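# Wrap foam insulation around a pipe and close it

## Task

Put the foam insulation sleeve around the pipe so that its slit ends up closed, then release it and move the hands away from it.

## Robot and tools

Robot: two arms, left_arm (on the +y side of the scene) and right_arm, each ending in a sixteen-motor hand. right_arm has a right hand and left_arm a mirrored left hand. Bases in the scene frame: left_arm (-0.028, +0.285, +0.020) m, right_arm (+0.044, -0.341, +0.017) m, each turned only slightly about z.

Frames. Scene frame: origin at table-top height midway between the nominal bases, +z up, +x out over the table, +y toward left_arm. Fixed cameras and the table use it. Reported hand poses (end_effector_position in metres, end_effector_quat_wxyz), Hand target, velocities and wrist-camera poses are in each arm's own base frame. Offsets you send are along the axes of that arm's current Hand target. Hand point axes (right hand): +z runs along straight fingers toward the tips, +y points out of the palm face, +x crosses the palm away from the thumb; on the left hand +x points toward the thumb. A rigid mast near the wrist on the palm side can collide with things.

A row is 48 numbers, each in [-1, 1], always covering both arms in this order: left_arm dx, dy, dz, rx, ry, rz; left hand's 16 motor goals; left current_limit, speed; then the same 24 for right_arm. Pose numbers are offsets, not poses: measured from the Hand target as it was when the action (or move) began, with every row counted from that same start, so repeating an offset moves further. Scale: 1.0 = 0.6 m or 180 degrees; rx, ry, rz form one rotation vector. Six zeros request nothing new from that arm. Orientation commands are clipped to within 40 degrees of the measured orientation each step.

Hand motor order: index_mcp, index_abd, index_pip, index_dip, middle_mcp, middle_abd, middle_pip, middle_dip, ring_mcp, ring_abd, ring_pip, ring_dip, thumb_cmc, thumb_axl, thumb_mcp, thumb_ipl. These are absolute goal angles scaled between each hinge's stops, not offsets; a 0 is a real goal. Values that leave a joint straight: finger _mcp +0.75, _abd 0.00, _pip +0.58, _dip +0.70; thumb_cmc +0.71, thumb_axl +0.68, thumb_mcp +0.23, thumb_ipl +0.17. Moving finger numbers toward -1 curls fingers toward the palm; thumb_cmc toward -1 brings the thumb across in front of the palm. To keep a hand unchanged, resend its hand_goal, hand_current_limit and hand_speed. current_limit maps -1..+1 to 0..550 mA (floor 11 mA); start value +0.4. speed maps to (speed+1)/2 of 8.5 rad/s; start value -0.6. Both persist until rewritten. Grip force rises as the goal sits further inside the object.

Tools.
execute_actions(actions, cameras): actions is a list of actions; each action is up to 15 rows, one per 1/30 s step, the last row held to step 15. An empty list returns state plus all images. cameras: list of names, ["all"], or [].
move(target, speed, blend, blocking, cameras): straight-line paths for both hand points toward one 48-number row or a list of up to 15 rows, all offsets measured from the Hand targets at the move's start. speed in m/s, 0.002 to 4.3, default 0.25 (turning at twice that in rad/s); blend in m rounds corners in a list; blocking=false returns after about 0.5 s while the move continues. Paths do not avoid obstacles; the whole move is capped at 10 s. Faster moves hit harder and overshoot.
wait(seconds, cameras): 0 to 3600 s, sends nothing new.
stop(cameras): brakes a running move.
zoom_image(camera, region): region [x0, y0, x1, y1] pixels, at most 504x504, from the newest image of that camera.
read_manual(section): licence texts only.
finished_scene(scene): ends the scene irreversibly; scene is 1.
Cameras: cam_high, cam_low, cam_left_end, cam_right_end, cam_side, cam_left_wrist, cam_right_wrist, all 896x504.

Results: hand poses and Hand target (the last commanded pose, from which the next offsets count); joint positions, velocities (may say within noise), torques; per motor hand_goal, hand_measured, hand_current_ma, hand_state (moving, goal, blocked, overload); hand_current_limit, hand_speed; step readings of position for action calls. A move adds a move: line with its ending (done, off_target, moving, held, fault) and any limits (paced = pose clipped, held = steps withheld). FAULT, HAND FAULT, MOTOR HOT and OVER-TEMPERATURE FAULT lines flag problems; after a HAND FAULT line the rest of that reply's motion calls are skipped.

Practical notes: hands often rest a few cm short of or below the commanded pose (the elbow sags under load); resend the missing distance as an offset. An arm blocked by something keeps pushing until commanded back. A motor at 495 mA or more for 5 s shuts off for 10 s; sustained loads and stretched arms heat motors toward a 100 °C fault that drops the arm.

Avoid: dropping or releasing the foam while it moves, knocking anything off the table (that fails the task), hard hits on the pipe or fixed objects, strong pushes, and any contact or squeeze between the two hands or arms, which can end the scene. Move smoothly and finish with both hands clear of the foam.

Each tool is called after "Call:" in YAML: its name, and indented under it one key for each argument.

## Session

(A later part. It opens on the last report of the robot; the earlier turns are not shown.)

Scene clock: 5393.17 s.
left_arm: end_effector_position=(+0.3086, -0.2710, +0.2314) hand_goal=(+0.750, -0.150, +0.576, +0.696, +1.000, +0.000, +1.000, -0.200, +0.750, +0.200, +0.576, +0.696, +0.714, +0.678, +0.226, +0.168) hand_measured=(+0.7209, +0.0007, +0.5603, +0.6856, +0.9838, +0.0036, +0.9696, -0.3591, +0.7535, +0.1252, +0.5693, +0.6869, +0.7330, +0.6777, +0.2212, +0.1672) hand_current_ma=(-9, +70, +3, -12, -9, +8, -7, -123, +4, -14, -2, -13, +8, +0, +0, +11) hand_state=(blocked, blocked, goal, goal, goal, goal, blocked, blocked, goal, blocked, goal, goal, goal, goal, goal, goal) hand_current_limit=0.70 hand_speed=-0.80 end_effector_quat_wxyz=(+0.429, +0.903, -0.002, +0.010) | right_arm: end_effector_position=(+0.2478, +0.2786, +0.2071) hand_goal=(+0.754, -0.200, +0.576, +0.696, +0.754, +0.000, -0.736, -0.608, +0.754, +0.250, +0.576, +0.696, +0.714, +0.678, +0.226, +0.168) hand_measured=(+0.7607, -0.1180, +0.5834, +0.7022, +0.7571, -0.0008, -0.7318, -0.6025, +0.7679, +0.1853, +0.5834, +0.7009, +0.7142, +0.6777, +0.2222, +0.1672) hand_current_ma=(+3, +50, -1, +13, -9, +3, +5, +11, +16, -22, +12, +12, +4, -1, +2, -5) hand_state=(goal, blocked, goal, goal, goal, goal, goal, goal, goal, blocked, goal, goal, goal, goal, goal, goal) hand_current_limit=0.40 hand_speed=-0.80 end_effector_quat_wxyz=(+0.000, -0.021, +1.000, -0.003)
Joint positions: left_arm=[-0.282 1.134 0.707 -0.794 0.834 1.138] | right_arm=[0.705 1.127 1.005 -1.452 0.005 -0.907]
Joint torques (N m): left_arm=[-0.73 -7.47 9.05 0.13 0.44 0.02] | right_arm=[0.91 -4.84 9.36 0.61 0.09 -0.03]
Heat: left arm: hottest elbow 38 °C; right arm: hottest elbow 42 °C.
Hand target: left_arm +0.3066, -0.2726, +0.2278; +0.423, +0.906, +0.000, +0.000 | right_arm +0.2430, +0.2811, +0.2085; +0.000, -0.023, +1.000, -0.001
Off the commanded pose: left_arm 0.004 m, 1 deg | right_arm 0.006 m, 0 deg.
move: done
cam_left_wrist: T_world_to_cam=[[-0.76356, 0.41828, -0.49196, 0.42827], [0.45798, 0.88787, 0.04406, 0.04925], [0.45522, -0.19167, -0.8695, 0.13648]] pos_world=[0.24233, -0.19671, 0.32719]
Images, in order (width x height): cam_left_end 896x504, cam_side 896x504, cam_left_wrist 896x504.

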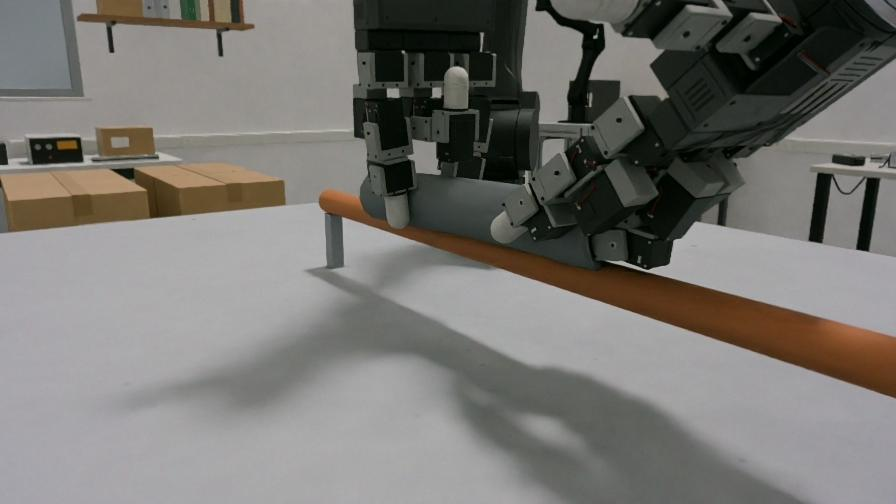

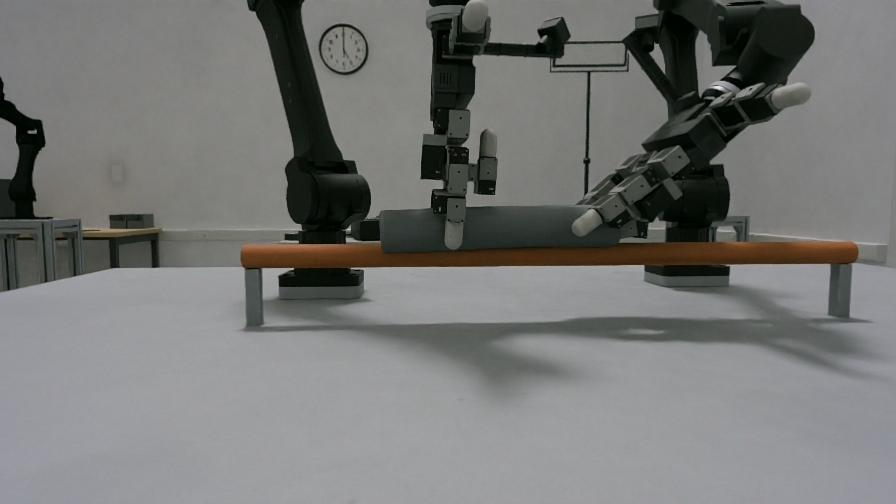

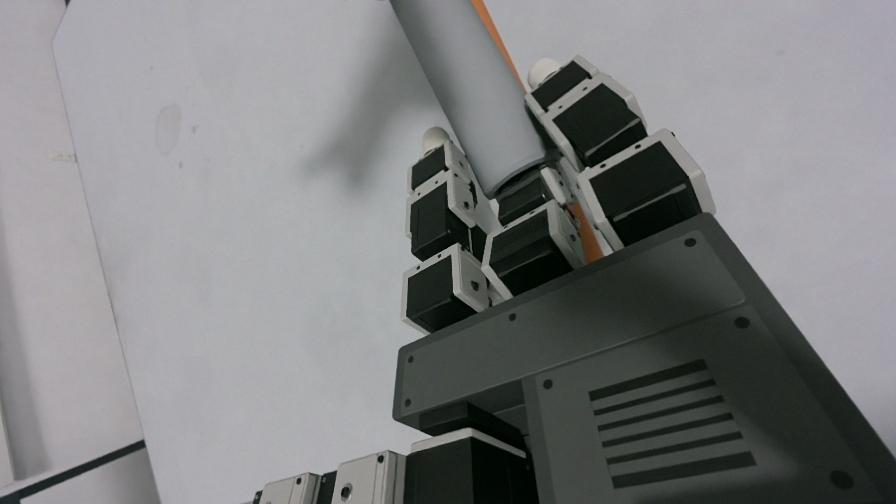

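Call:
move:
  target:
    - [-0.005,-0.0128,0.0107,0,0,0,0.75,-0.15,0.576,0.696,1,0,1,-0.2,0.75,0.2,0.576,0.696,0.714,0.678,0.226,0.168,0.8,-0.8,0,0,0,0,0,0,0.754,-0.2,0.576,0.696,0.754,0,-0.737,-0.609,0.754,0.25,0.576,0.696,0.714,0.678,0.226,0.168,0.4,-0.8]
    - [-0.005,-0.0255,0.0214,0,0,0,0.75,-0.15,0.576,0.696,1,0,1,-0.2,0.75,0.2,0.576,0.696,0.714,0.678,0.226,0.168,0.8,-0.8,0,0,0,0,0,0,0.754,-0.2,0.576,0.696,0.754,0,-0.737,-0.609,0.754,0.25,0.576,0.696,0.714,0.678,0.226,0.168,0.4,-0.8]
  speed: 0.03
  cameras: ["cam_left_end","cam_left_wrist","cam_side"]

Call:
zoom_image:
  camera: "cam_left_end"
  region: [575, 220, 645, 285]

Call:
zoom_image:
  camera: "cam_left_wrist"
  region: [470, 100, 600, 240]

Scene clock: 5410.13 s.
left_arm: end_effector_position=(+0.3093, -0.2714, +0.2312) hand_goal=(+0.750, -0.150, +0.576, +0.696, +1.000, +0.000, +1.000, -0.200, +0.750, +0.200, +0.576, +0.696, +0.714, +0.678, +0.226, +0.168) hand_measured=(+0.7330, -0.0110, +0.5603, +0.6856, +0.9850, -0.0228, +0.9683, -0.3566, +0.7535, +0.1237, +0.5705, +0.6932, +0.7343, +0.6767, +0.2212, +0.1681) hand_current_ma=(-3, +62, +1, -15, -5, +1, -6, -119, -3, -19, -2, -8, +10, +2, +2, +14) hand_state=(goal, blocked, goal, goal, goal, blocked, blocked, blocked, goal, blocked, goal, goal, goal, goal, goal, goal) hand_current_limit=0.80 hand_speed=-0.80 end_effector_quat_wxyz=(+0.433, +0.901, -0.006, +0.017) | right_arm: end_effector_position=(+0.2478, +0.2786, +0.2071) hand_goal=(+0.754, -0.200, +0.576, +0.696, +0.754, +0.000, -0.736, -0.608, +0.754, +0.250, +0.576, +0.696, +0.714, +0.678, +0.226, +0.168) hand_measured=(+0.7667, -0.1180, +0.5834, +0.7022, +0.7571, -0.0023, -0.7331, -0.6038, +0.7667, +0.1853, +0.5847, +0.7009, +0.7142, +0.6767, +0.2212, +0.1672) hand_current_ma=(+11, +50, -1, +8, -5, +5, +2, +8, +12, -24, +10, +12, +0, -1, +5, -4) hand_state=(goal, blocked, goal, goal, goal, goal, goal, goal, goal, blocked, goal, goal, goal, goal, goal, goal) hand_current_limit=0.40 hand_speed=-0.80 end_effector_quat_wxyz=(+0.000, -0.021, +1.000, -0.003)
Joint positions: left_arm=[-0.282 1.134 0.699 -0.768 0.836 1.138] | right_arm=[0.705 1.127 1.005 -1.452 0.005 -0.907]
Joint torques (N m): left_arm=[-0.67 -6.01 6.23 1.52 0.28 0] | right_arm=[0.97 -4.84 9.36 0.54 0.09 -0.02]
Heat: left arm: hottest elbow 38 °C; right arm: hottest elbow 42 °C.
Hand target: left_arm +0.3036, -0.2726, +0.2079; +0.423, +0.906, +0.000, +0.000 | right_arm +0.2430, +0.2811, +0.2085; +0.000, -0.023, +1.000, -0.001
Off the commanded pose: left_arm 0.024 m, 2 deg | right_arm 0.006 m, 0 deg.
move: off_target (left_arm)
cam_left_wrist: T_world_to_cam=[[-0.75455, 0.41519, -0.5082, 0.429], [0.45805, 0.88777, 0.04521, 0.04898], [0.46994, -0.19867, -0.86005, 0.1273]] pos_world=[0.24144, -0.19631, 0.32529]
Images, in order (width x height): cam_left_end 896x504, cam_side 896x504, cam_left_wrist 896x504.

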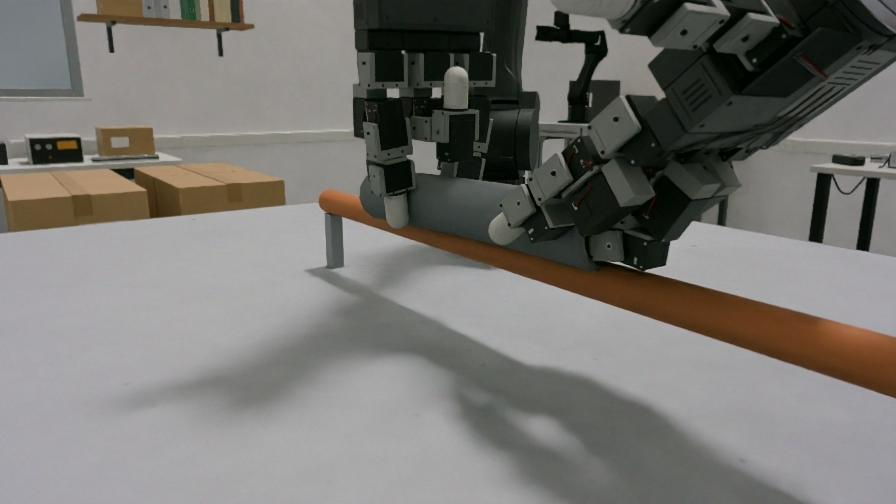

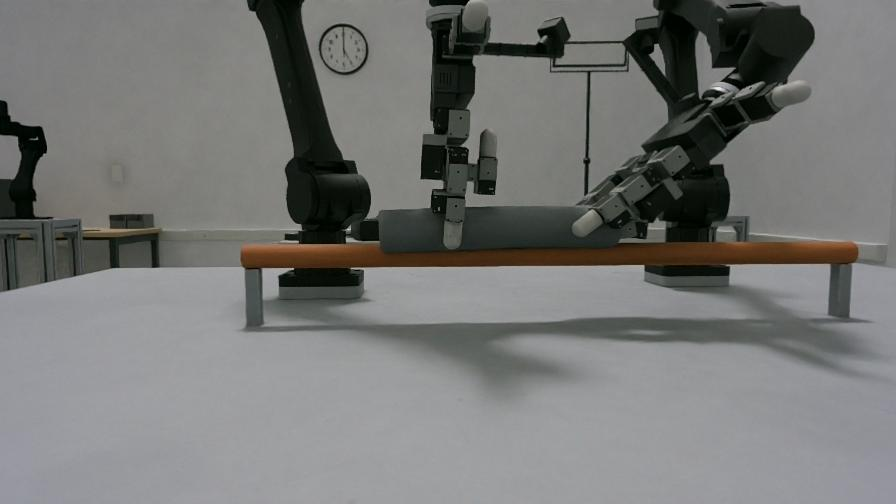

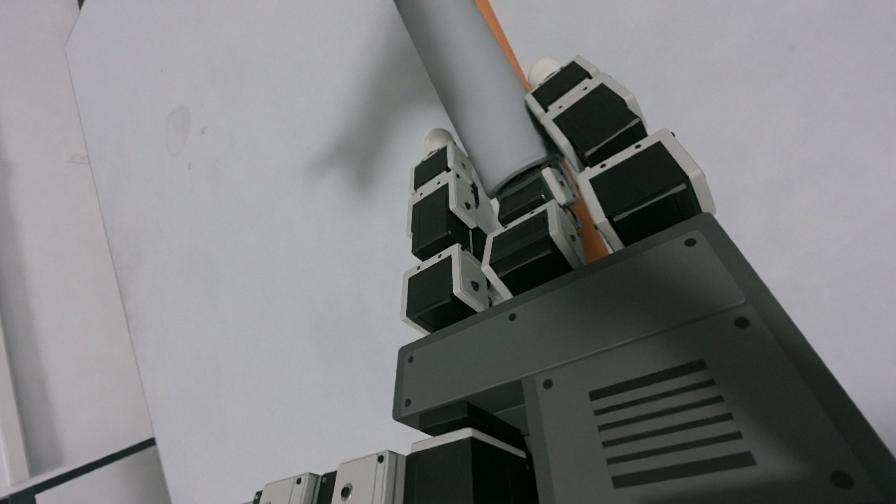

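Scaled by 7.200 from the camera's image (finer frame: 1280x720).

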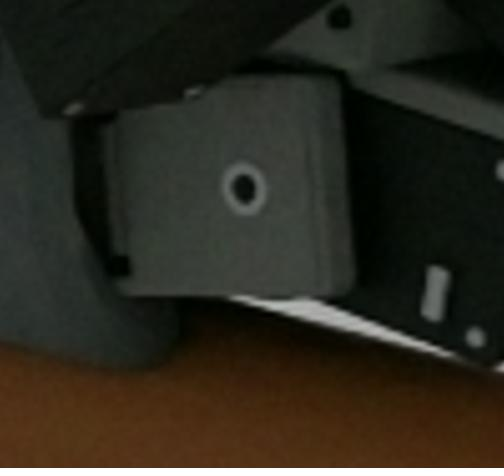

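Scaled by 3.600 from the camera's image (finer frame: 1280x720).

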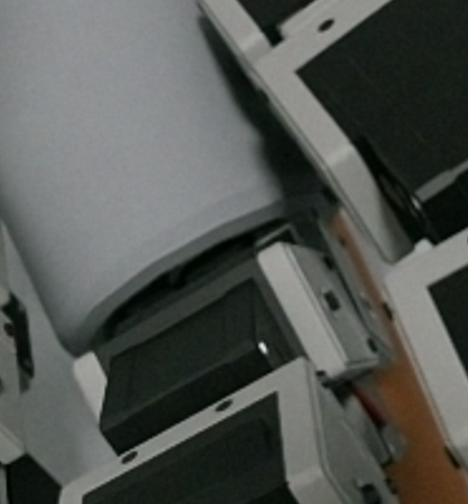

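Call:
move:
  target:
    - [0,0,0.0001,0,0,0,0.3,-0.1,0.576,0.696,1,0,1,-0.2,0.3,0.1,0.576,0.696,0.714,0.678,0.226,0.168,0.7,-0.6,0,0,0,0,0,0,0.754,-0.2,0.576,0.696,0.754,0,-0.737,-0.609,0.754,0.25,0.576,0.696,0.714,0.678,0.226,0.168,0.4,-0.8]
    - [0,0.0001,0.0,0,0,0,0.3,-0.34,0.576,0.696,1,0,1,-0.2,0.3,0.38,0.576,0.696,0.714,0.678,0.226,0.168,0.7,-0.6,0,0,0,0,0,0,0.754,-0.2,0.576,0.696,0.754,0,-0.737,-0.609,0.754,0.25,0.576,0.696,0.714,0.678,0.226,0.168,0.4,-0.8]
    - [0,0,0.0001,0,0,0,0.8,-0.34,0.576,0.696,1,0,1,-0.2,0.8,0.38,0.576,0.696,0.714,0.678,0.226,0.168,0.7,-0.8,0,0,0,0,0,0,0.754,-0.2,0.576,0.696,0.754,0,-0.737,-0.609,0.754,0.25,0.576,0.696,0.714,0.678,0.226,0.168,0.4,-0.8]
  speed: 0.03
  cameras: ["cam_left_end","cam_left_wrist","cam_side"]

Call:
zoom_image:
  camera: "cam_left_end"
  region: [575, 220, 645, 285]

Call:
zoom_image:
  camera: "cam_left_wrist"
  region: [400, 40, 600, 240]

Scene clock: 5423.20 s.
left_arm: end_effector_position=(+0.3098, -0.2719, +0.2330) hand_goal=(+0.800, -0.340, +0.576, +0.696, +1.000, +0.000, +1.000, -0.200, +0.800, +0.380, +0.576, +0.696, +0.714, +0.678, +0.226, +0.168) hand_measured=(+0.5907, -0.3202, +0.5179, +0.6716, +1.0000, -0.0389, +0.9670, -0.3413, +0.5991, +0.3699, +0.5231, +0.6652, +0.7330, +0.6767, +0.2212, +0.1681) hand_current_ma=(-191, +15, -22, -25, -3, -3, -2, -106, -186, +3, -28, -23, +14, +2, +0, +8) hand_state=(blocked, blocked, blocked, blocked, goal, blocked, blocked, blocked, blocked, goal, blocked, blocked, goal, goal, goal, goal) hand_current_limit=0.70 hand_speed=-0.80 end_effector_quat_wxyz=(+0.436, +0.900, -0.009, +0.020) | right_arm: end_effector_position=(+0.2478, +0.2786, +0.2071) hand_goal=(+0.754, -0.200, +0.576, +0.696, +0.754, +0.000, -0.736, -0.608, +0.754, +0.250, +0.576, +0.696, +0.714, +0.678, +0.226, +0.168) hand_measured=(+0.7679, -0.1165, +0.5834, +0.7022, +0.7559, -0.0008, -0.7318, -0.6025, +0.7667, +0.1853, +0.5834, +0.7009, +0.7142, +0.6777, +0.2212, +0.1672) hand_current_ma=(+10, +49, -6, +8, -10, +7, +3, +9, +16, -27, +11, +15, +3, -4, +4, -3) hand_state=(goal, blocked, goal, goal, goal, goal, goal, goal, goal, blocked, goal, goal, goal, goal, goal, goal) hand_current_limit=0.40 hand_speed=-0.80 end_effector_quat_wxyz=(+0.000, -0.021, +1.000, -0.003)
Joint positions: left_arm=[-0.282 1.134 0.699 -0.758 0.842 1.138] | right_arm=[0.705 1.127 1.005 -1.452 0.005 -0.907]
Joint torques (N m): left_arm=[-0.67 -5.71 6.28 1.18 0.09 0] | right_arm=[0.97 -4.89 9.4 0.55 0.08 -0.03]
Heat: left arm: hottest elbow 36 °C; right arm: hottest elbow 42 °C.
Hand target: left_arm +0.3036, -0.2727, +0.2079; +0.423, +0.906, +0.000, +0.000 | right_arm +0.2430, +0.2811, +0.2085; +0.000, -0.023, +1.000, -0.001
Off the commanded pose: left_arm 0.026 m, 3 deg | right_arm 0.006 m, 0 deg.
move: off_target (left_arm); target 2's new numbers were sent with left_arm's hand 0.024 m and 3 deg from that target; target 3's new numbers were sent with left_arm's hand 0.024 m and 3 deg from that target
cam_left_wrist: T_world_to_cam=[[-0.74977, 0.41279, -0.51716, 0.43059], [0.45939, 0.88723, 0.04215, 0.04925], [0.47624, -0.20598, -0.85485, 0.12339]] pos_world=[0.24145, -0.19602, 0.32609]
Images, in order (width x height): cam_left_end 896x504, cam_side 896x504, cam_left_wrist 896x504.

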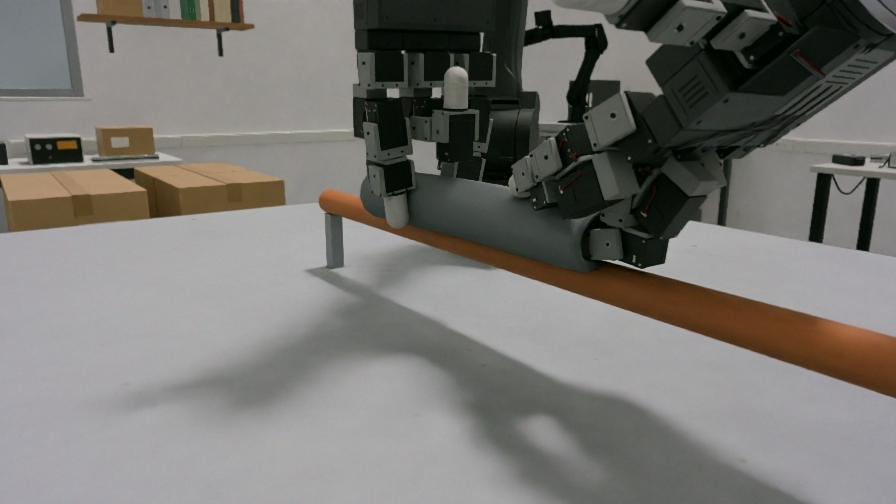

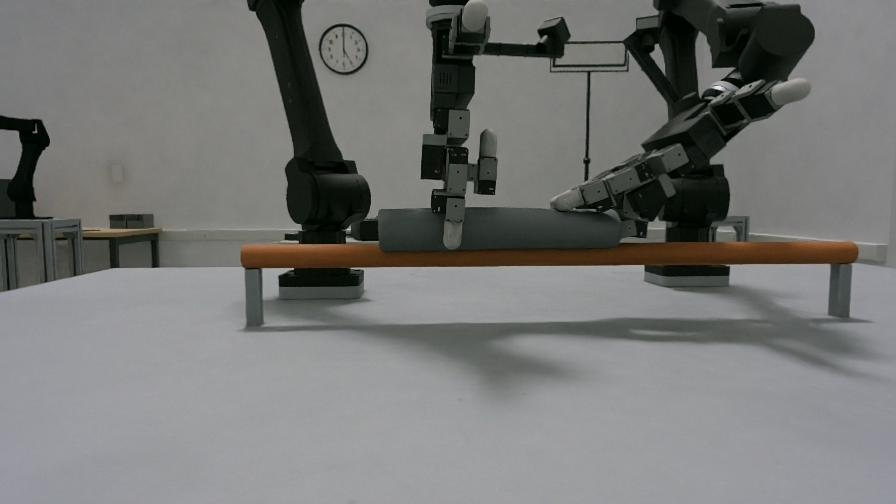

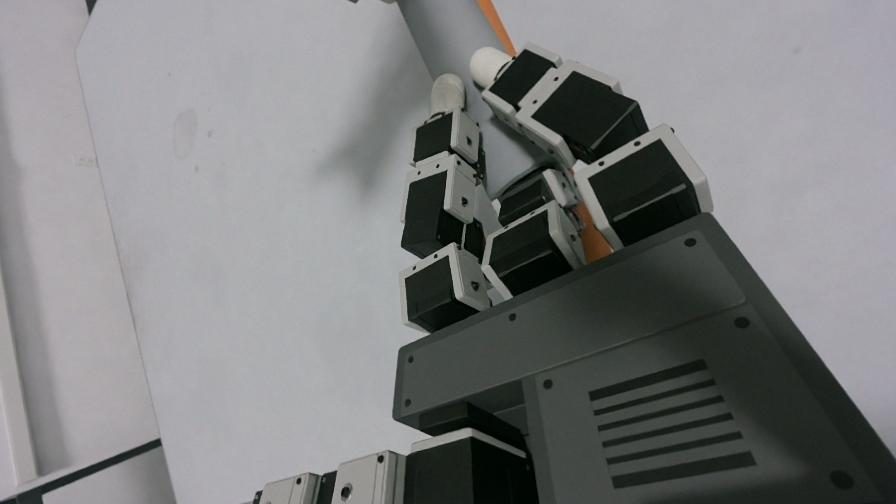

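Scaled by 7.200 from the camera's image (finer frame: 1280x720).

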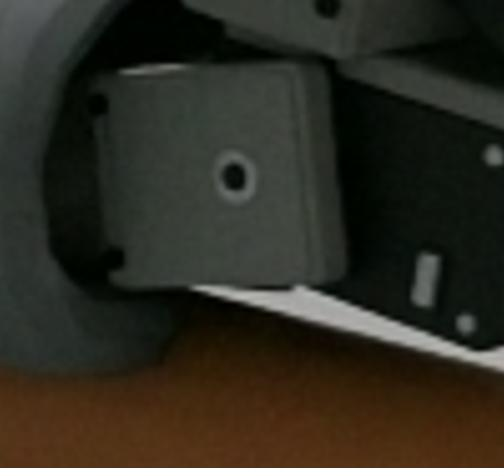

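Scaled by 2.520 from the camera's image (finer frame: 1280x720).

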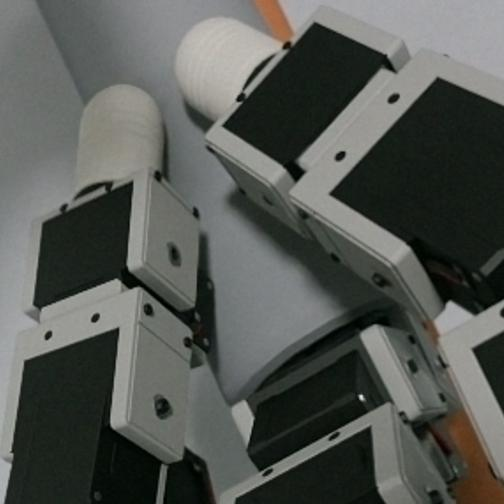

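Call:
move:
  target:
    - [0,-0.0128,0.0107,0,0,0,0.95,-0.34,0.576,0.696,1,0,1,-0.3,0.95,0.38,0.576,0.696,0.714,0.678,0.226,0.168,0.74,-0.8,0,0,0,0,0,0,0.754,-0.2,0.576,0.696,0.754,0,-0.737,-0.609,0.754,0.25,0.576,0.696,0.714,0.678,0.226,0.168,0.4,-0.8]
  speed: 0.03
  cameras: ["cam_left_end","cam_left_wrist","cam_side"]

Call:
zoom_image:
  camera: "cam_left_end"
  region: [575, 220, 645, 285]

Call:
zoom_image:
  camera: "cam_left_wrist"
  region: [400, 40, 600, 240]

Scene clock: 5429.37 s.
left_arm: end_effector_position=(+0.3100, -0.2722, +0.2321) hand_goal=(+0.950, -0.340, +0.576, +0.696, +1.000, +0.000, +1.000, -0.300, +0.950, +0.380, +0.576, +0.696, +0.714, +0.678, +0.226, +0.168) hand_measured=(+0.6401, -0.3055, +0.4871, +0.6512, +1.0000, -0.0477, +0.9722, -0.3540, +0.6329, +0.3787, +0.4961, +0.6563, +0.7330, +0.6777, +0.2212, +0.1672) hand_current_ma=(-326, +15, -42, -30, -7, -7, -8, -18, -346, +4, -47, -28, +12, -3, +4, +15) hand_state=(blocked, blocked, blocked, blocked, goal, blocked, blocked, blocked, blocked, goal, blocked, blocked, goal, goal, goal, goal) hand_current_limit=0.74 hand_speed=-0.80 end_effector_quat_wxyz=(+0.440, +0.897, -0.014, +0.029) | right_arm: end_effector_position=(+0.2479, +0.2785, +0.2071) hand_goal=(+0.754, -0.200, +0.576, +0.696, +0.754, +0.000, -0.736, -0.608, +0.754, +0.250, +0.576, +0.696, +0.714, +0.678, +0.226, +0.168) hand_measured=(+0.7667, -0.1165, +0.5834, +0.7022, +0.7559, -0.0023, -0.7318, -0.6038, +0.7643, +0.1867, +0.5834, +0.7009, +0.7142, +0.6777, +0.2212, +0.1681) hand_current_ma=(+7, +50, -5, +12, -9, +5, -1, +10, +13, -25, +13, +10, +4, +1, +1, -3) hand_state=(goal, blocked, goal, goal, goal, goal, goal, goal, goal, blocked, goal, goal, goal, goal, goal, goal) hand_current_limit=0.40 hand_speed=-0.80 end_effector_quat_wxyz=(+0.001, -0.020, +1.000, -0.003)
Joint positions: left_arm=[-0.282 1.134 0.689 -0.726 0.846 1.138] | right_arm=[0.705 1.127 1.005 -1.452 0.006 -0.907]
Joint torques (N m): left_arm=[-0.67 -4.66 5.65 1.16 -0.09 0.02] | right_arm=[1.03 -4.84 9.39 0.57 0.05 -0.03]
Heat: left arm: hottest elbow 36 °C; right arm: hottest elbow 42 °C.
Hand target: left_arm +0.3036, -0.2727, +0.1979; +0.423, +0.906, +0.000, +0.000 | right_arm +0.2430, +0.2811, +0.2085; +0.000, -0.023, +1.000, -0.001
Off the commanded pose: left_arm 0.035 m, 4 deg | right_arm 0.006 m, 0 deg.
move: off_target (left_arm)
cam_left_wrist: T_world_to_cam=[[-0.73905, 0.40909, -0.53521, 0.43023], [0.45991, 0.88693, 0.04286, 0.04903], [0.49223, -0.21447, -0.84363, 0.11264]] pos_world=[0.23997, -0.19533, 0.32319]
Images, in order (width x height): cam_left_end 896x504, cam_side 896x504, cam_left_wrist 896x504.

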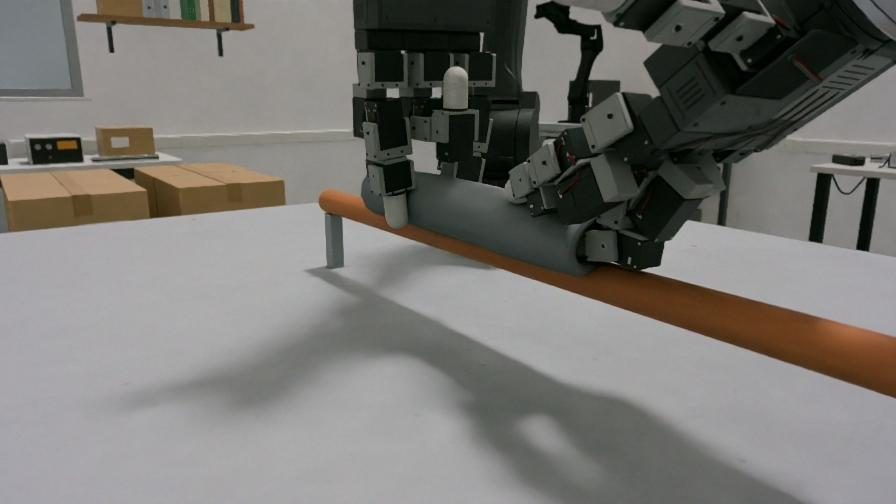

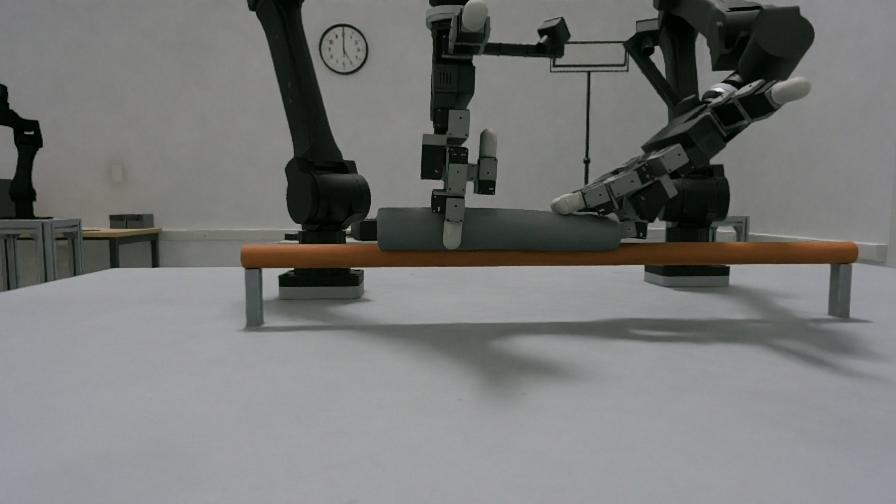

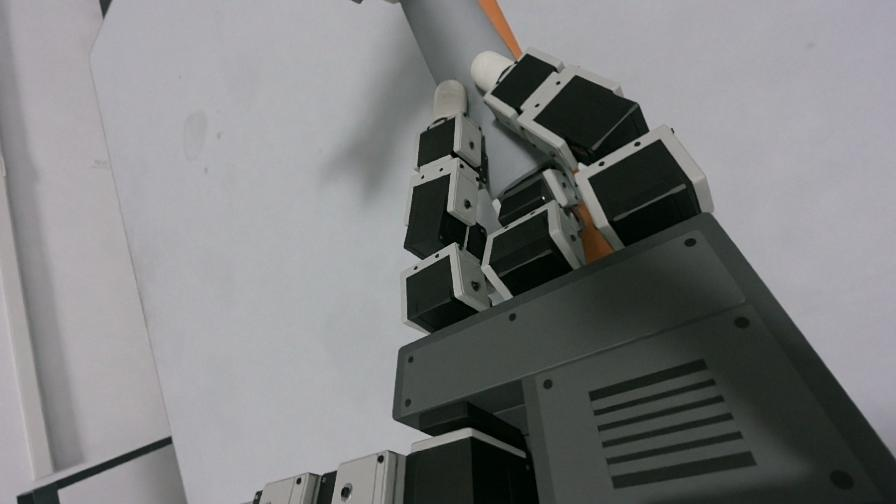

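Scaled by 7.200 from the camera's image (finer frame: 1280x720).

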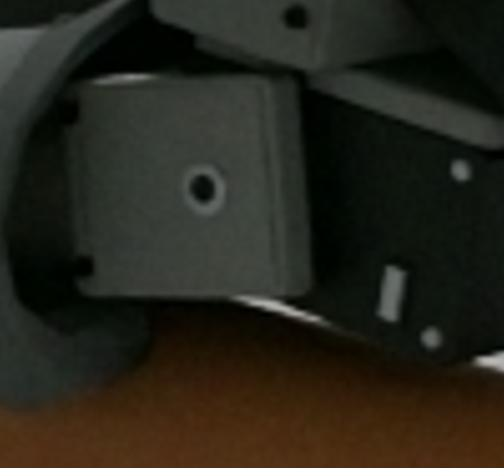

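Scaled by 2.520 from the camera's image (finer frame: 1280x720).

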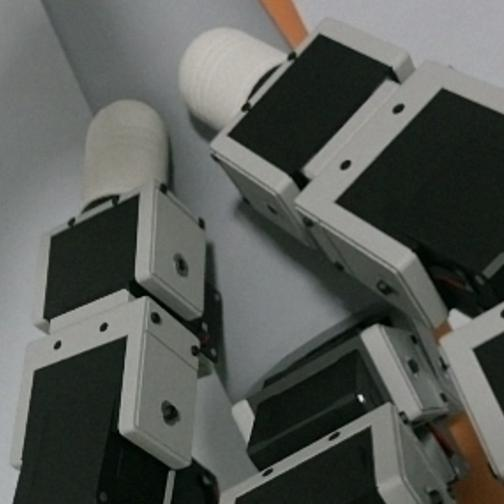

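Call:
zoom_image:
  camera: "cam_left_end"
  region: [572, 240, 622, 280]

Scaled by 10.080 from the camera's image (finer frame: 1280x720).

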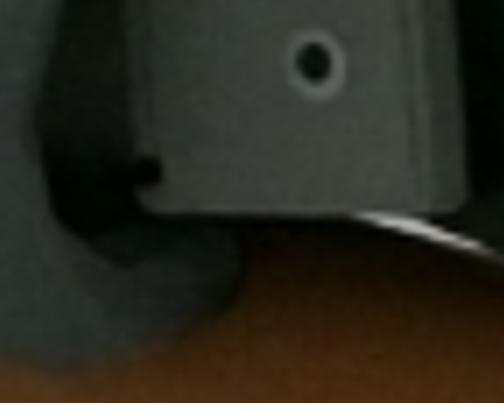

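Call:
move:
  target:
    - [0,0,0.0001,0,0,0,1,-0.34,0.7,0.8,1,0,1,-0.2,1,0.38,0.7,0.8,0.714,0.678,0.226,0.168,0.78,-0.8,0,0,0,0,0,0,0.754,-0.2,0.576,0.696,0.754,0,-0.737,-0.609,0.754,0.25,0.576,0.696,0.714,0.678,0.226,0.168,0.4,-0.8]
  speed: 0.03
  cameras: ["cam_left_end","cam_left_wrist","cam_side"]

Call:
zoom_image:
  camera: "cam_left_end"
  region: [575, 220, 645, 285]

Call:
zoom_image:
  camera: "cam_side"
  region: [370, 180, 670, 300]

Scene clock: 5449.33 s.
left_arm: end_effector_position=(+0.3101, -0.2723, +0.2326) hand_goal=(+1.000, -0.340, +0.700, +0.800, +1.000, +0.000, +1.000, -0.200, +1.000, +0.380, +0.700, +0.800, +0.714, +0.678, +0.226, +0.168) hand_measured=(+0.6485, -0.3026, +0.4871, +0.6576, +1.0000, -0.0506, +0.9722, -0.3439, +0.6365, +0.3787, +0.4961, +0.6665, +0.7343, +0.6777, +0.2212, +0.1681) hand_current_ma=(-396, +20, -181, -115, -6, -8, -5, -103, -417, +9, -175, -108, +14, -1, +2, +7) hand_state=(blocked, blocked, blocked, blocked, goal, blocked, blocked, blocked, blocked, goal, blocked, blocked, goal, goal, goal, goal) hand_current_limit=0.78 hand_speed=-0.80 end_effector_quat_wxyz=(+0.441, +0.897, -0.014, +0.029) | right_arm: end_effector_position=(+0.2479, +0.2785, +0.2071) hand_goal=(+0.754, -0.200, +0.576, +0.696, +0.754, +0.000, -0.736, -0.608, +0.754, +0.250, +0.576, +0.696, +0.714, +0.678, +0.226, +0.168) hand_measured=(+0.7679, -0.1180, +0.5821, +0.7034, +0.7559, -0.0008, -0.7331, -0.6038, +0.7643, +0.1853, +0.5834, +0.7022, +0.7142, +0.6777, +0.2222, +0.1681) hand_current_ma=(+9, +49, -5, +7, -7, +9, +2, +7, +12, -29, +10, +14, +2, +1, -1, -3) hand_state=(goal, blocked, goal, goal, goal, goal, goal, goal, goal, blocked, goal, goal, goal, goal, goal, goal) hand_current_limit=0.40 hand_speed=-0.80 end_effector_quat_wxyz=(+0.001, -0.020, +1.000, -0.003)
Joint positions: left_arm=[-0.282 1.134 0.689 -0.725 0.847 1.138] | right_arm=[0.705 1.127 1.005 -1.452 0.006 -0.907]
Joint torques (N m): left_arm=[-0.62 -4.54 5.67 1.05 -0.14 0.01] | right_arm=[0.97 -4.89 9.37 0.58 0.06 -0.02]
Heat: left arm: hottest elbow 34 °C; right arm: hottest elbow 42 °C.
Hand target: left_arm +0.3036, -0.2727, +0.1979; +0.423, +0.906, +0.000, +0.000 | right_arm +0.2430, +0.2811, +0.2085; +0.000, -0.023, +1.000, -0.001
Off the commanded pose: left_arm 0.035 m, 4 deg | right_arm 0.006 m, 0 deg.
move: off_target (left_arm)
cam_left_wrist: T_world_to_cam=[[-0.73808, 0.40842, -0.53705, 0.43053], [0.4603, 0.88678, 0.04178, 0.04916], [0.49332, -0.21636, -0.84251, 0.11184]] pos_world=[0.23997, -0.19523, 0.32339]
Images, in order (width x height): cam_left_end 896x504, cam_side 896x504, cam_left_wrist 896x504.

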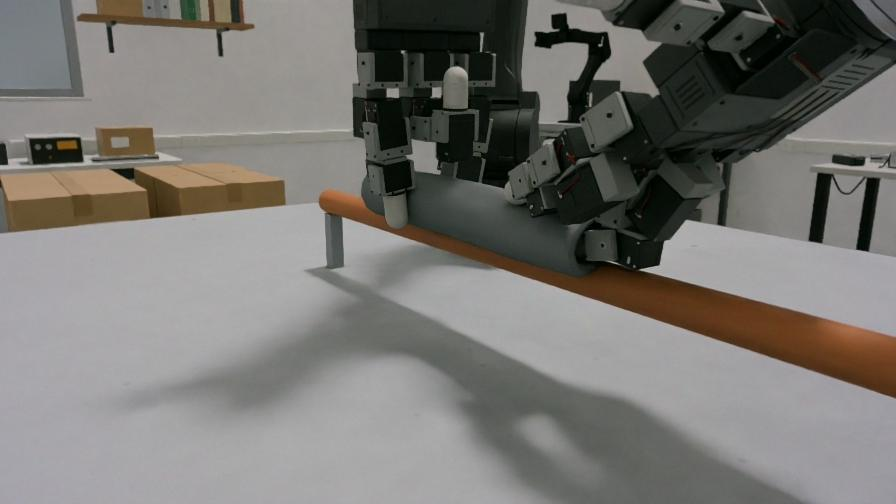

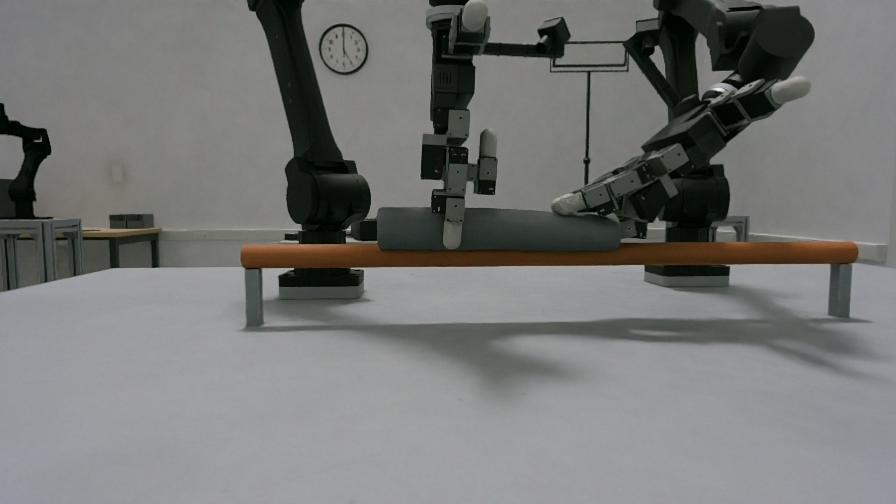

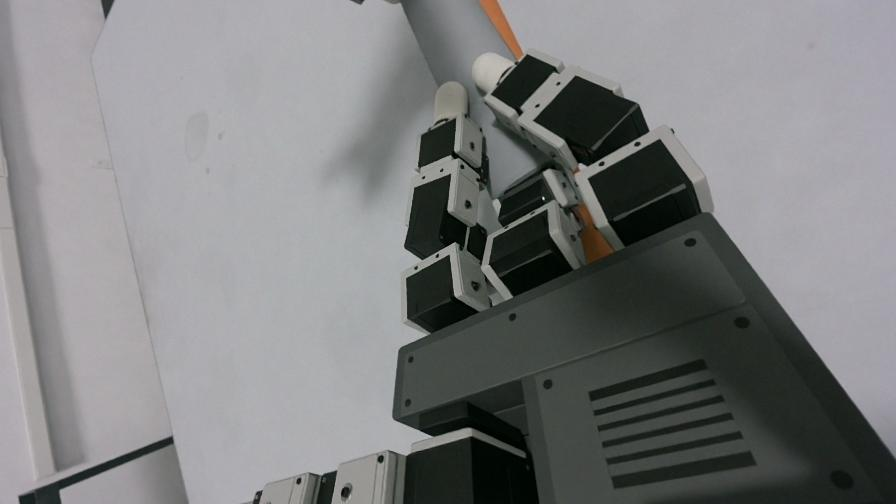

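Scaled by 7.200 from the camera's image (finer frame: 1280x720).

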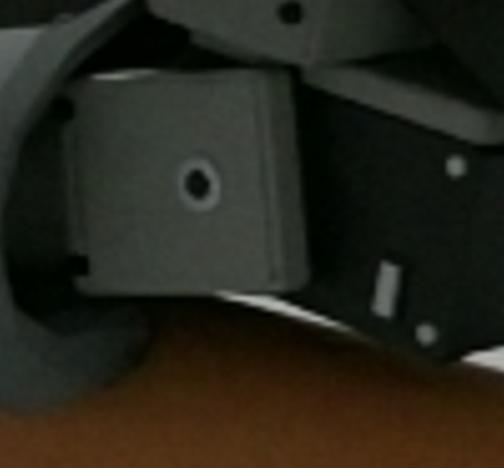

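Scaled by 1.680 from the camera's image (finer frame: 1280x720).

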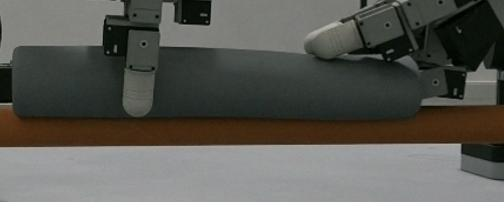

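Call:
move:
  target:
    - [0,0.0485,-0.0407,0,0,0,0.3,-0.3,0.576,0.696,1,0,1,-0.5,0.3,0.3,0.576,0.696,0.714,0.678,0.226,0.168,0.6,-0.6,0,0,0,0,0,0,0.754,-0.2,0.576,0.696,0.754,0,-0.737,-0.609,0.754,0.25,0.576,0.696,0.714,0.678,0.226,0.168,0.4,-0.8]
    - [0,-0.0157,-0.1174,0,0,0,0.3,0,0.576,0.696,1,0,1,-0.5,0.3,0,0.576,0.696,0.714,0.678,0.226,0.168,0.6,-0.6,0,0,0,0,0,0,0.754,-0.2,0.576,0.696,0.754,0,-0.737,-0.609,0.754,0.25,0.576,0.696,0.714,0.678,0.226,0.168,0.4,-0.8]
  speed: 0.06
  cameras: ["cam_left_end","cam_left_wrist","cam_side"]

Call:
zoom_image:
  camera: "cam_left_end"
  region: [540, 150, 740, 300]

Scene clock: 5543.47 s.
left_arm: end_effector_position=(+0.2905, -0.2136, +0.2197) hand_goal=(+0.300, +0.000, +0.576, +0.696, +1.000, +0.000, +1.000, -0.500, +0.300, +0.000, +0.576, +0.696, +0.714, +0.678, +0.226, +0.168) hand_measured=(+0.3507, +0.0007, +0.5744, +0.6856, +1.0000, +0.0036, +0.9722, -0.4942, +0.3700, +0.0065, +0.5757, +0.6881, +0.7330, +0.6767, +0.2212, +0.1681) hand_current_ma=(+31, +7, +11, -11, -1, +6, -5, +10, +45, +5, +1, -10, +15, +0, +0, +7) hand_state=(blocked, goal, goal, goal, goal, goal, blocked, goal, blocked, moving, goal, goal, goal, goal, goal, goal) hand_current_limit=0.60 hand_speed=-0.60 end_effector_quat_wxyz=(+0.421, +0.907, +0.008, -0.017) | right_arm: end_effector_position=(+0.2480, +0.2784, +0.2070) hand_goal=(+0.754, -0.200, +0.576, +0.696, +0.754, +0.000, -0.736, -0.608, +0.754, +0.250, +0.576, +0.696, +0.714, +0.678, +0.226, +0.168) hand_measured=(+0.7462, -0.1180, +0.5770, +0.7022, +0.7571, -0.0008, -0.7331, -0.6038, +0.7535, +0.1838, +0.5795, +0.7009, +0.7142, +0.6777, +0.2212, +0.1672) hand_current_ma=(+1, +49, -2, +7, -7, +6, +1, +10, +8, -28, +11, +12, +2, -4, +1, -3) hand_state=(goal, blocked, goal, goal, goal, goal, goal, goal, goal, blocked, goal, goal, goal, goal, goal, goal) hand_current_limit=0.40 hand_speed=-0.80 end_effector_quat_wxyz=(+0.001, -0.020, +1.000, -0.004)
Joint positions: left_arm=[-0.095 1.12 0.689 -1.064 0.867 1.422] | right_arm=[0.705 1.127 1.005 -1.452 0.007 -0.907]
Joint torques (N m): left_arm=[0.73 -6.07 11.85 -0.13 1.01 0.14] | right_arm=[0.97 -4.84 9.37 0.55 0.03 -0.02]
Motor temperatures (°C): left_arm=[25 29 33 23 24 22] | right_arm=[23 28 42 25 23 22]
Heat: left arm: hottest elbow 33 °C; right arm: hottest elbow 42 °C.
Hand target: left_arm +0.3036, -0.2127, +0.2358; +0.423, +0.906, +0.000, +0.000 | right_arm +0.2430, +0.2810, +0.2085; +0.000, -0.023, +1.000, -0.001
Off the commanded pose: left_arm 0.021 m, 2 deg | right_arm 0.006 m, 0 deg.
move: off_target (left_arm); target 2's new numbers were sent with left_arm's hand 0.021 m and 2 deg from that target
cam_left_wrist: T_world_to_cam=[[-0.78851, 0.42962, -0.44009, 0.38308], [0.46319, 0.88558, 0.03461, 0.00719], [0.4046, -0.17656, -0.89729, 0.16968]] pos_world=[0.23008, -0.14099, 0.32059]
Images, in order (width x height): cam_left_end 896x504, cam_side 896x504, cam_left_wrist 896x504.

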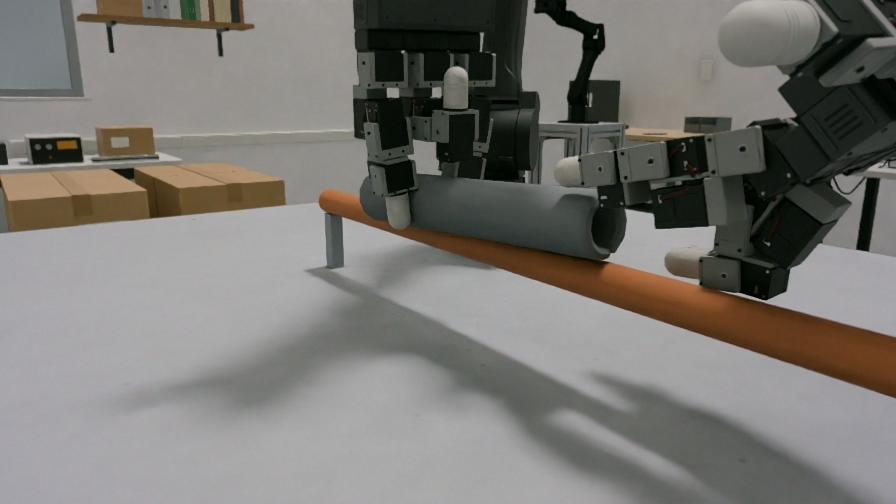

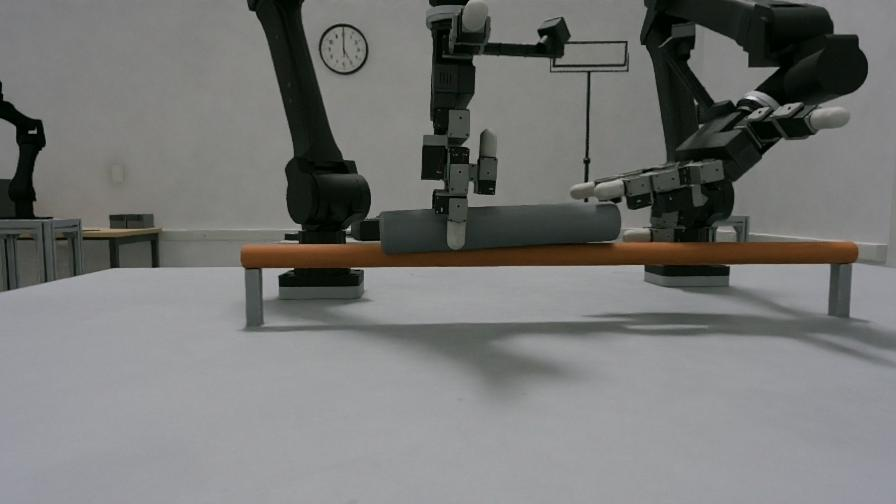

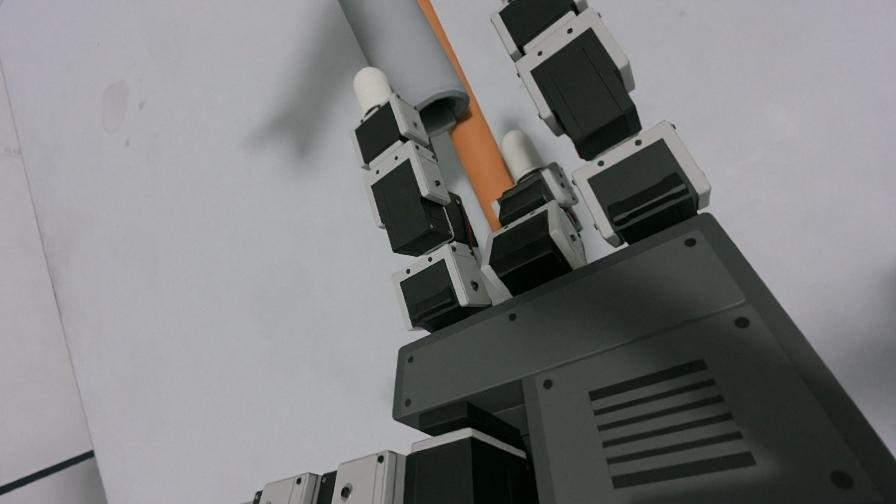

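Scaled by 2.520 from the camera's image (finer frame: 1280x720).

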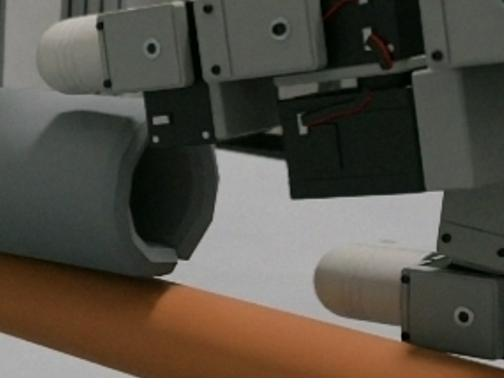

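Call:
move:
  target:
    - [0,0.0639,-0.0535,0,0,0,0.3,0,0.576,0.696,1,0,1,-0.5,0.3,0,0.576,0.696,0.714,0.678,0.226,0.168,0.6,-0.6,0,0,0,0,0,0,0.754,-0.2,0.576,0.696,0.754,0,-0.737,-0.609,0.754,0.25,0.576,0.696,0.714,0.678,0.226,0.168,0.4,-0.8]
    - [0,0.0211,-0.1046,-0.111,0,0,0.5,0,0.576,0.696,1,0,1,-0.2,0.5,0,0.576,0.696,0.714,0.678,0.226,0.168,0.6,-0.6,0,0,0,0,0,0,0.754,-0.2,0.576,0.696,0.754,0,-0.737,-0.609,0.754,0.25,0.576,0.696,0.714,0.678,0.226,0.168,0.4,-0.8]
  speed: 0.1
  cameras: ["cam_left_end","cam_left_wrist","cam_side"]

Call:
zoom_image:
  camera: "cam_left_end"
  region: [540, 150, 740, 300]

Scene clock: 5556.37 s.
left_arm: end_effector_position=(+0.3026, -0.1753, +0.2944) hand_goal=(+0.500, +0.000, +0.576, +0.696, +1.000, +0.000, +1.000, -0.200, +0.500, +0.000, +0.576, +0.696, +0.714, +0.678, +0.226, +0.168) hand_measured=(+0.5376, +0.0007, +0.5757, +0.6932, +1.0000, +0.0036, +0.9722, -0.2024, +0.5364, +0.0109, +0.5757, +0.6932, +0.7355, +0.6777, +0.2212, +0.1681) hand_current_ma=(+22, +7, +14, -9, -4, +4, -6, +5, +21, +11, +4, -8, +10, -3, +4, +12) hand_state=(blocked, goal, goal, goal, goal, goal, blocked, goal, blocked, goal, goal, goal, blocked, goal, goal, goal) hand_current_limit=0.60 hand_speed=-0.60 end_effector_quat_wxyz=(+0.572, +0.820, -0.009, +0.011) | right_arm: end_effector_position=(+0.2480, +0.2784, +0.2070) hand_goal=(+0.754, -0.200, +0.576, +0.696, +0.754, +0.000, -0.736, -0.608, +0.754, +0.250, +0.576, +0.696, +0.714, +0.678, +0.226, +0.168) hand_measured=(+0.7438, -0.1180, +0.5757, +0.7022, +0.7571, -0.0008, -0.7331, -0.6038, +0.7535, +0.1838, +0.5795, +0.7009, +0.7129, +0.6777, +0.2212, +0.1672) hand_current_ma=(-2, +46, -4, +8, -8, +0, +0, +10, +12, -27, +9, +11, +0, -4, +5, -4) hand_state=(goal, blocked, goal, goal, goal, goal, goal, goal, goal, blocked, goal, goal, goal, goal, goal, goal) hand_current_limit=0.40 hand_speed=-0.80 end_effector_quat_wxyz=(+0.001, -0.020, +1.000, -0.004)
Joint positions: left_arm=[0.062 1.195 0.76 -1.284 1.215 1.758] | right_arm=[0.705 1.127 1.005 -1.452 0.007 -0.907]
Joint torques (N m): left_arm=[0.62 -5.89 7.17 -0.55 1.15 0.16] | right_arm=[0.97 -4.84 9.4 0.55 0.03 -0.03]
Heat: left arm: hottest elbow 35 °C; right arm: hottest elbow 42 °C.
Hand target: left_arm +0.3035, -0.1727, +0.2860; +0.573, +0.819, +0.000, +0.000 | right_arm +0.2430, +0.2810, +0.2085; +0.000, -0.023, +1.000, -0.001
Off the commanded pose: left_arm 0.009 m, 2 deg | right_arm 0.006 m, 0 deg.
move: done
cam_left_wrist: T_world_to_cam=[[-0.75385, 0.24506, -0.60963, 0.41608], [0.47168, 0.84778, -0.24248, 0.03731], [0.45741, -0.47034, -0.75469, 0.12906]] pos_world=[0.23703, -0.07289, 0.36011]
Images, in order (width x height): cam_left_end 896x504, cam_side 896x504, cam_left_wrist 896x504.

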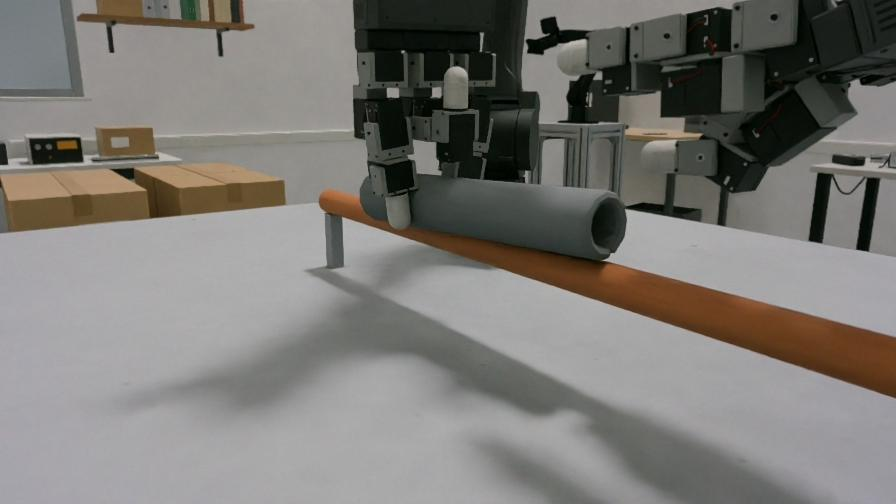

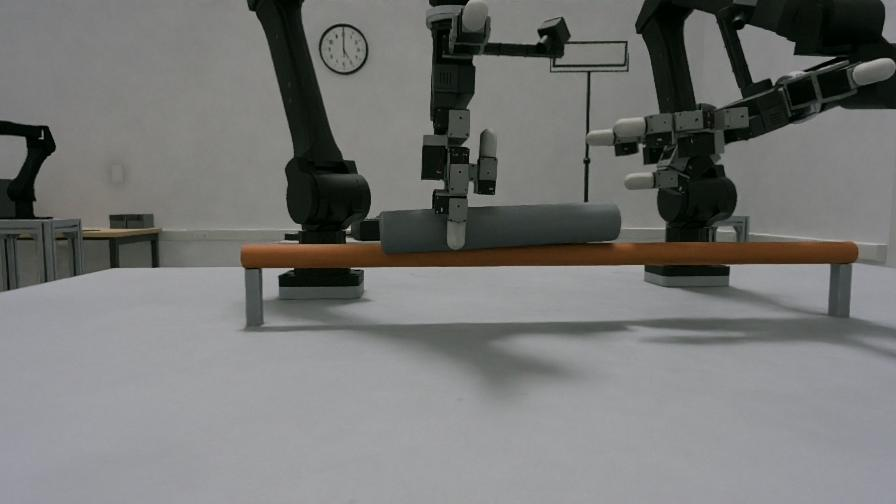

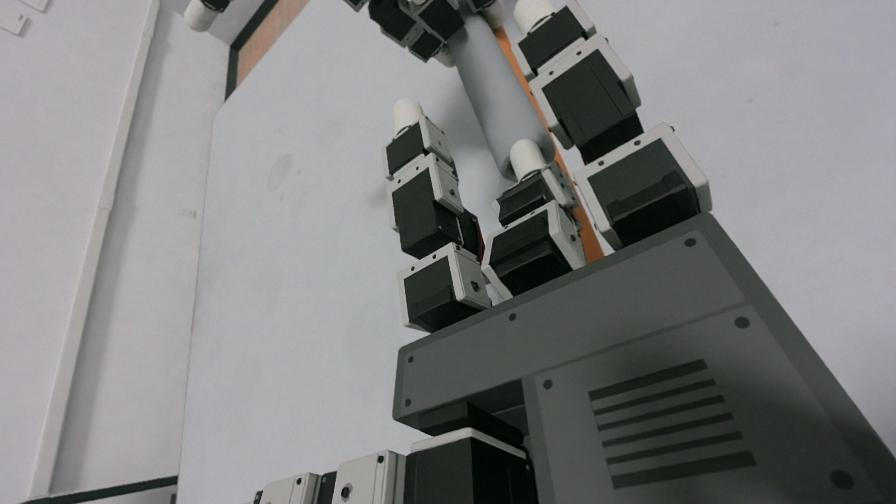

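Scaled by 2.520 from the camera's image (finer frame: 1280x720).

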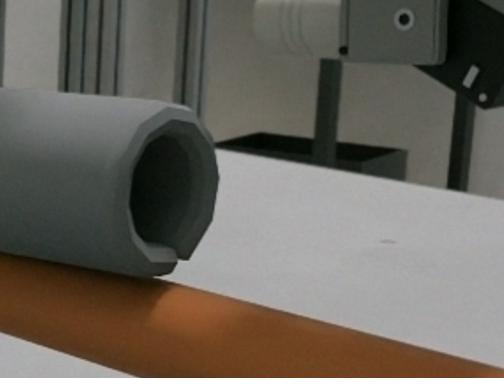

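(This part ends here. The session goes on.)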